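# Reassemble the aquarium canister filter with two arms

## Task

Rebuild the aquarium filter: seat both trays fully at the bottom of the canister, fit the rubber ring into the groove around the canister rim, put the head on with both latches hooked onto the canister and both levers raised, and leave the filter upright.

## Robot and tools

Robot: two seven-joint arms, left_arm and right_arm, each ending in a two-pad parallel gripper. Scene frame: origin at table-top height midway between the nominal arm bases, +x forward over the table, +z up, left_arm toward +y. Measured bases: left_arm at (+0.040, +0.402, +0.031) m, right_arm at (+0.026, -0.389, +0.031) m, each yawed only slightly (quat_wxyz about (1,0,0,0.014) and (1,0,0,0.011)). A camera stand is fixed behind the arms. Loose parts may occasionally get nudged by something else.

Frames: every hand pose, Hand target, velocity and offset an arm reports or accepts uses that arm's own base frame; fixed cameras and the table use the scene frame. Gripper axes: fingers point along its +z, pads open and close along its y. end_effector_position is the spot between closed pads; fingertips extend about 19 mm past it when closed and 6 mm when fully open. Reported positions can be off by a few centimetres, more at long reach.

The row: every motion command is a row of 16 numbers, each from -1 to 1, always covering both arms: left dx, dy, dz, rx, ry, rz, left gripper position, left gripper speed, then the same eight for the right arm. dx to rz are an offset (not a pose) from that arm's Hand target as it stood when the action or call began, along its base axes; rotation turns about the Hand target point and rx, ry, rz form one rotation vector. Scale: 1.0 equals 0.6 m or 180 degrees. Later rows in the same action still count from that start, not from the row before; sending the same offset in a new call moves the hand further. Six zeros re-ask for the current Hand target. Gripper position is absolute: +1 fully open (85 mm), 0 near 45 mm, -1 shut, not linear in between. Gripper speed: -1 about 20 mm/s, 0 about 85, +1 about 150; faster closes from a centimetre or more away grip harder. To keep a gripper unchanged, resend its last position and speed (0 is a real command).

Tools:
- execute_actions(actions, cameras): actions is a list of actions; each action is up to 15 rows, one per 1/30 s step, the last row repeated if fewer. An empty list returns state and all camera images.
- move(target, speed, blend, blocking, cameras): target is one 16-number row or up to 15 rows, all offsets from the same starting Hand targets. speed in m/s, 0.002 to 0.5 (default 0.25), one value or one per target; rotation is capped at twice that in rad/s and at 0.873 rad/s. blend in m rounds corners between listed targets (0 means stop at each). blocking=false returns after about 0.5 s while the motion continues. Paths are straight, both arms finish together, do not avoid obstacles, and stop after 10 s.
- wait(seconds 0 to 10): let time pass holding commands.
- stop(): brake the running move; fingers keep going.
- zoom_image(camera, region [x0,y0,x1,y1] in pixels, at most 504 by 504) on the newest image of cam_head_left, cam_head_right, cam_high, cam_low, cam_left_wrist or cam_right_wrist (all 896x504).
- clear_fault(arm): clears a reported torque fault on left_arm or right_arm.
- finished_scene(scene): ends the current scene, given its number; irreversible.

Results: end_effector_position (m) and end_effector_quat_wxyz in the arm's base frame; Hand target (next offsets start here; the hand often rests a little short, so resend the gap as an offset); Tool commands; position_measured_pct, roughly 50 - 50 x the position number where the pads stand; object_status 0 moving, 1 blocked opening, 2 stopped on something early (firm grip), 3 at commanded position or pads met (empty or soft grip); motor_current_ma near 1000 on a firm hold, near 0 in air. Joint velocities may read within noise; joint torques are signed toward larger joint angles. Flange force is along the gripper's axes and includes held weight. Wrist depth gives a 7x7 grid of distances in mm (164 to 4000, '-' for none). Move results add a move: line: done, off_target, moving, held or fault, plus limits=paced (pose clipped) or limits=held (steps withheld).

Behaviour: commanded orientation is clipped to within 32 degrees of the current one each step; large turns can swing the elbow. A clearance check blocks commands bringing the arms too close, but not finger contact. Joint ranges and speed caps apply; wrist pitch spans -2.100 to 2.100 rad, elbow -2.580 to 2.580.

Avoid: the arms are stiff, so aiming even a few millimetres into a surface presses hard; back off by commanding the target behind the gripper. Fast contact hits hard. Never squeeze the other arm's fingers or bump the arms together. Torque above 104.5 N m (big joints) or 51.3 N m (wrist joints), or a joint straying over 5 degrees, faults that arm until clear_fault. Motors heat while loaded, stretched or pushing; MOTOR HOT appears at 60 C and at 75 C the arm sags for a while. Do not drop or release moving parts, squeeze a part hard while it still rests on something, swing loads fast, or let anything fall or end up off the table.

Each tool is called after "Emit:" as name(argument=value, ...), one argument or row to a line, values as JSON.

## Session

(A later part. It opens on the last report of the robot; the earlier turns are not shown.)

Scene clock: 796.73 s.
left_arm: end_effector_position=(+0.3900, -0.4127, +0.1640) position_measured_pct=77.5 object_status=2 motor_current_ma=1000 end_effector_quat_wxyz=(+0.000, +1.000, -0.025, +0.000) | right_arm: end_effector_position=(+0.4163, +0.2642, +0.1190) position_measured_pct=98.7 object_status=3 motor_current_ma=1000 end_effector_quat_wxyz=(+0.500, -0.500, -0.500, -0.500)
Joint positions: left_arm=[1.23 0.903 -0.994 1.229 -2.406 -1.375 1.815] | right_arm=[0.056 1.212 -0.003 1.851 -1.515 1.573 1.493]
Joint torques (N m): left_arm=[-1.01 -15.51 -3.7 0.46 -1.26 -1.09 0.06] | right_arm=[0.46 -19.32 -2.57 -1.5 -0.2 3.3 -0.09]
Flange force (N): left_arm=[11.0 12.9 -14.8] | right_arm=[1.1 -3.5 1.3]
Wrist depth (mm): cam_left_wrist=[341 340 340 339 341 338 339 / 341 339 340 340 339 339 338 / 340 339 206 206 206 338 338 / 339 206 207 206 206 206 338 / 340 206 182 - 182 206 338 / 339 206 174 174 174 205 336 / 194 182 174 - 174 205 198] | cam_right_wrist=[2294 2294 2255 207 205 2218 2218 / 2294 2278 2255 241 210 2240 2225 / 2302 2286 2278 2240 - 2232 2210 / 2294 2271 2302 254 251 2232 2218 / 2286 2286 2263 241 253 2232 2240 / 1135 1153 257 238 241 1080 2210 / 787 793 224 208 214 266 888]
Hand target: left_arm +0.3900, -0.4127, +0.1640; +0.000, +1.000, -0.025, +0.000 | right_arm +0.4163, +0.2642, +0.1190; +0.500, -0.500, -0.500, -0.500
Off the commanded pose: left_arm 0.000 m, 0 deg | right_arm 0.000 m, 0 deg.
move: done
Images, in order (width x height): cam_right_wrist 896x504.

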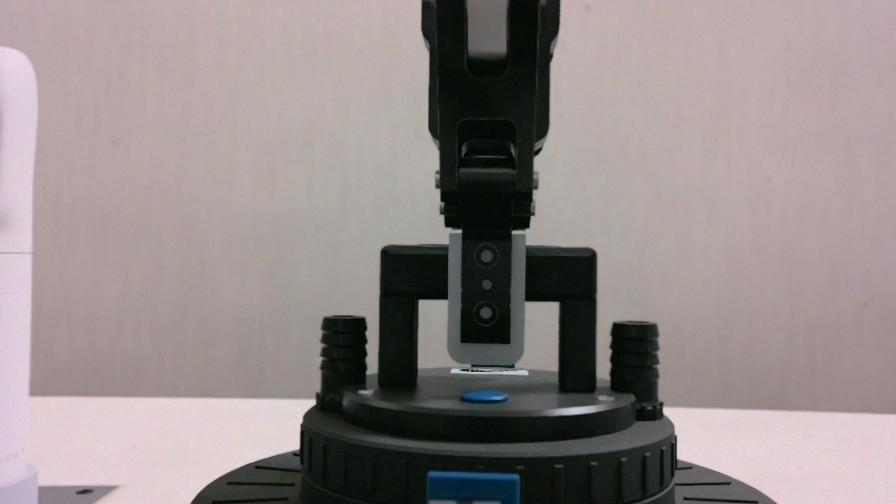

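Emit:
move(
  target=[0,0,0.0017,0,0,0,-1,-1,0,-0.172,-0.04,0,0,0,-1,-1],
  speed=0.15,
  cameras=["cam_right_wrist", "cam_left_wrist"],
)

Emit:
zoom_image(
  camera="cam_right_wrist",
  region=[320, 250, 620, 504],
)

Scene clock: 802.73 s.
left_arm: end_effector_position=(+0.3900, -0.4127, +0.1650) position_measured_pct=77.5 object_status=2 motor_current_ma=1000 end_effector_quat_wxyz=(+0.000, +1.000, -0.025, +0.000) | right_arm: end_effector_position=(+0.4163, +0.1611, +0.0950) position_measured_pct=98.7 object_status=3 motor_current_ma=1000 end_effector_quat_wxyz=(+0.500, -0.500, -0.500, -0.500)
Joint positions: left_arm=[1.23 0.902 -0.994 1.227 -2.407 -1.377 1.816] | right_arm=[0.222 1.282 0.098 1.742 -1.332 1.691 1.479]
Joint torques (N m): left_arm=[1.22 -26.68 -5.96 -5.79 0.17 -0.73 0.05] | right_arm=[0.11 -19.37 -1.57 -0.7 -0.13 3.34 -0.02]
Flange force (N): left_arm=[11.3 7.8 5.7] | right_arm=[1.0 -1.4 1.3]
Wrist depth (mm): cam_left_wrist=[341 340 341 339 339 339 339 / 341 340 340 339 339 339 338 / 340 339 207 206 206 338 338 / 340 207 206 206 206 206 337 / 340 207 182 - 182 205 337 / 340 207 174 174 174 205 337 / 194 182 174 - 174 205 205] | cam_right_wrist=[2376 2402 2360 306 2385 2318 2310 / 752 2394 2376 324 2335 2343 2310 / 764 2376 2368 356 2368 2326 2318 / 746 2385 2351 358 358 2335 2326 / 749 2385 2394 322 332 2326 2326 / 743 1147 309 271 296 964 1228 / 725 706 660 295 384 729 796]
Hand target: left_arm +0.3900, -0.4127, +0.1650; +0.000, +1.000, -0.025, +0.000 | right_arm +0.4163, +0.1610, +0.0950; +0.500, -0.500, -0.500, -0.500
Off the commanded pose: left_arm 0.000 m, 0 deg | right_arm 0.000 m, 0 deg.
move: done
Images, in order (width x height): cam_left_wrist 896x504, cam_right_wrist 896x504.

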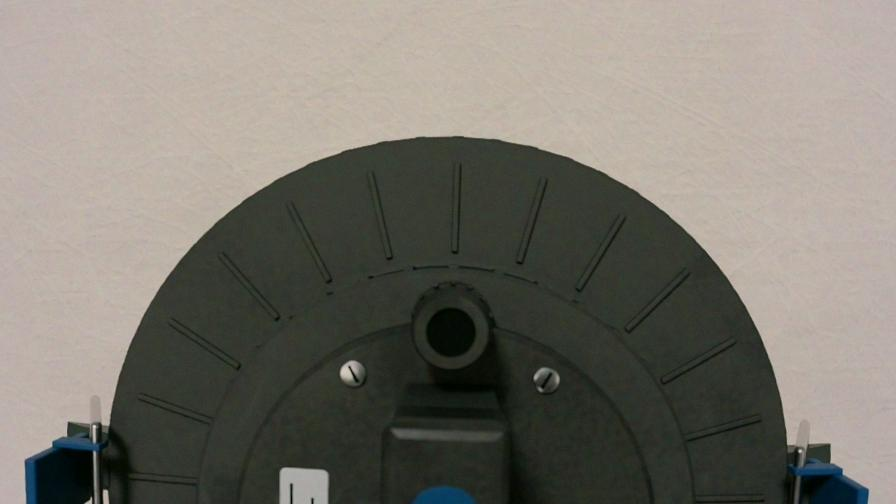

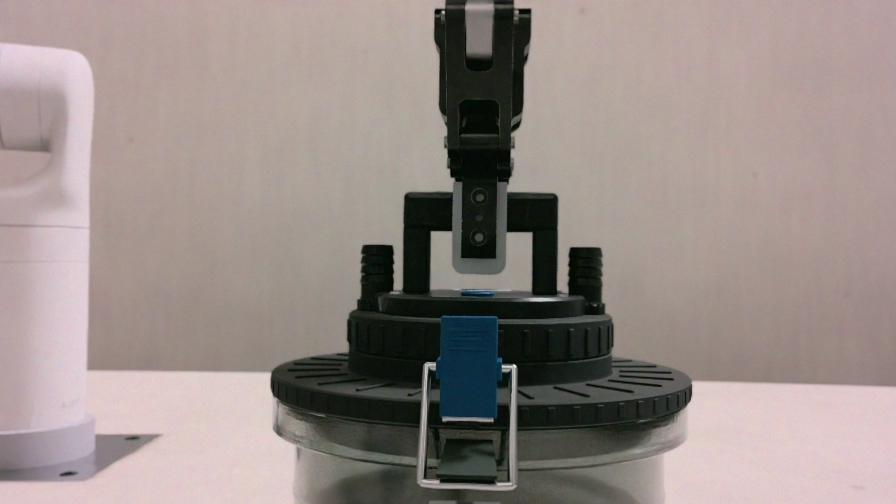

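Scaled by 1.680 from the camera's 896x504 image, which has a finer 1280x720 frame.

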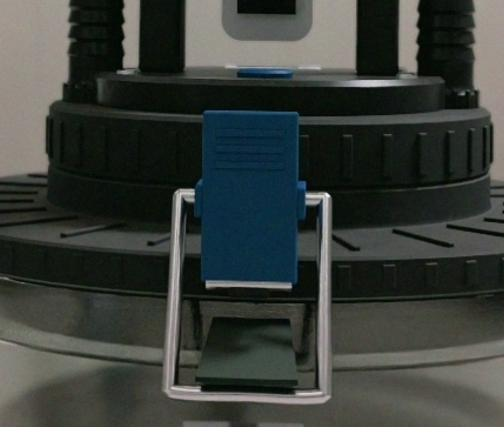

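Emit:
move(
  target=[
    [0,0,0,0,0,0,0.1,-1,0,0,0,0,0,0,-1,-1],
    [0,0,0.2,0,0,0,0.1,-1,0,-0.1,0,0,0,0,-1,-1],
  ],
  speed=[0.05, 0.15],
  cameras=["cam_left_wrist", "cam_low"],
)

Emit:
zoom_image(
  camera="cam_low",
  region=[330, 170, 450, 260],
)

Scene clock: 812.07 s.
left_arm: end_effector_position=(+0.3900, -0.4127, +0.2851) position_measured_pct=45.0 object_status=3 motor_current_ma=0 end_effector_quat_wxyz=(+0.000, +1.000, -0.025, +0.000) | right_arm: end_effector_position=(+0.4163, +0.1010, +0.0950) position_measured_pct=98.7 object_status=3 motor_current_ma=1000 end_effector_quat_wxyz=(+0.500, -0.500, -0.500, -0.500)
Joint positions: left_arm=[1.181 0.801 -1.027 0.973 -2.477 -1.656 1.913] | right_arm=[0.314 1.296 0.151 1.66 -1.242 1.77 1.443]
Joint torques (N m): left_arm=[1 -22.18 -3.81 -5.69 0.04 -0.15 0.02] | right_arm=[0.32 -20.07 -1.09 -1.62 -0.3 3.24 -0.06]
Flange force (N): left_arm=[8.8 6.0 -4.0] | right_arm=[1.1 -3.3 2.5]
Wrist depth (mm): cam_left_wrist=[460 459 459 459 460 459 457 / 461 461 458 458 459 459 457 / 460 461 460 459 459 457 458 / 461 457 326 326 327 457 456 / 461 459 325 294 325 457 457 / 460 326 302 252 301 341 456 / 458 460 301 252 302 455 457] | cam_right_wrist=[2438 2438 2429 2456 2402 2402 2402 / 804 2438 2429 2411 2394 2376 2376 / 814 2465 2447 2394 2411 2385 2351 / 807 2438 2411 421 2376 2385 2394 / 804 2429 2420 380 385 2394 2351 / 805 1151 371 342 356 1082 1228 / 755 711 711 410 446 792 796]
Hand target: left_arm +0.3900, -0.4127, +0.2850; +0.000, +1.000, -0.025, +0.000 | right_arm +0.4163, +0.1010, +0.0950; +0.500, -0.500, -0.500, -0.500
Off the commanded pose: left_arm 0.000 m, 0 deg | right_arm 0.000 m, 0 deg.
move: done
Images, in order (width x height): cam_low 896x504, cam_left_wrist 896x504.

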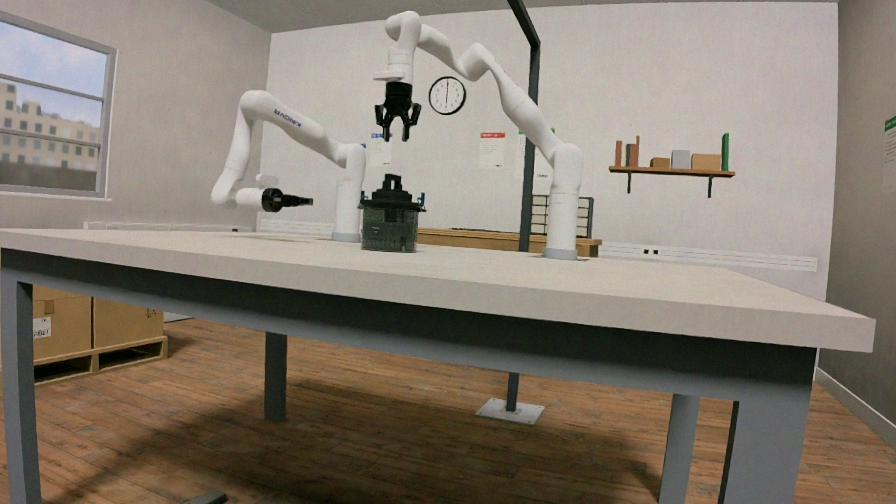

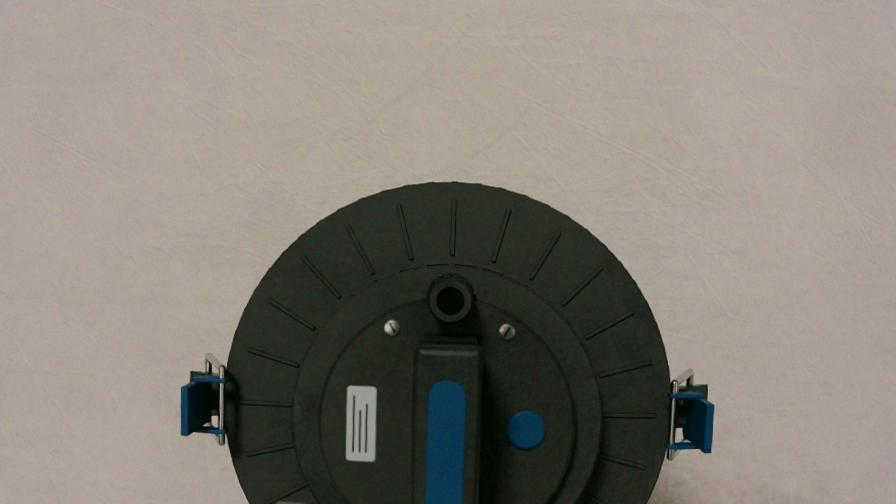

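Scaled by 4.200 from the camera's 896x504 image, which has a finer 1280x720 frame.

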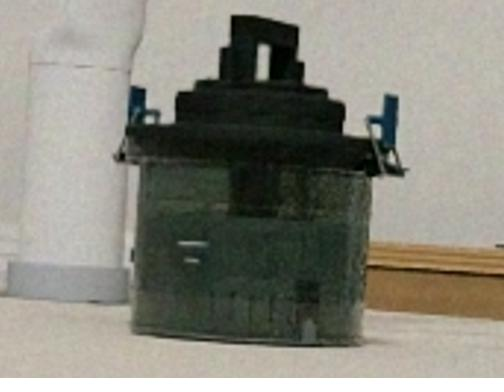

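Both latches are hooked and their levers are up. The head is level and no gripper is touching the filter.

Emit:
finished_scene(
  scene=2,
)

The scene is finished: the task was done.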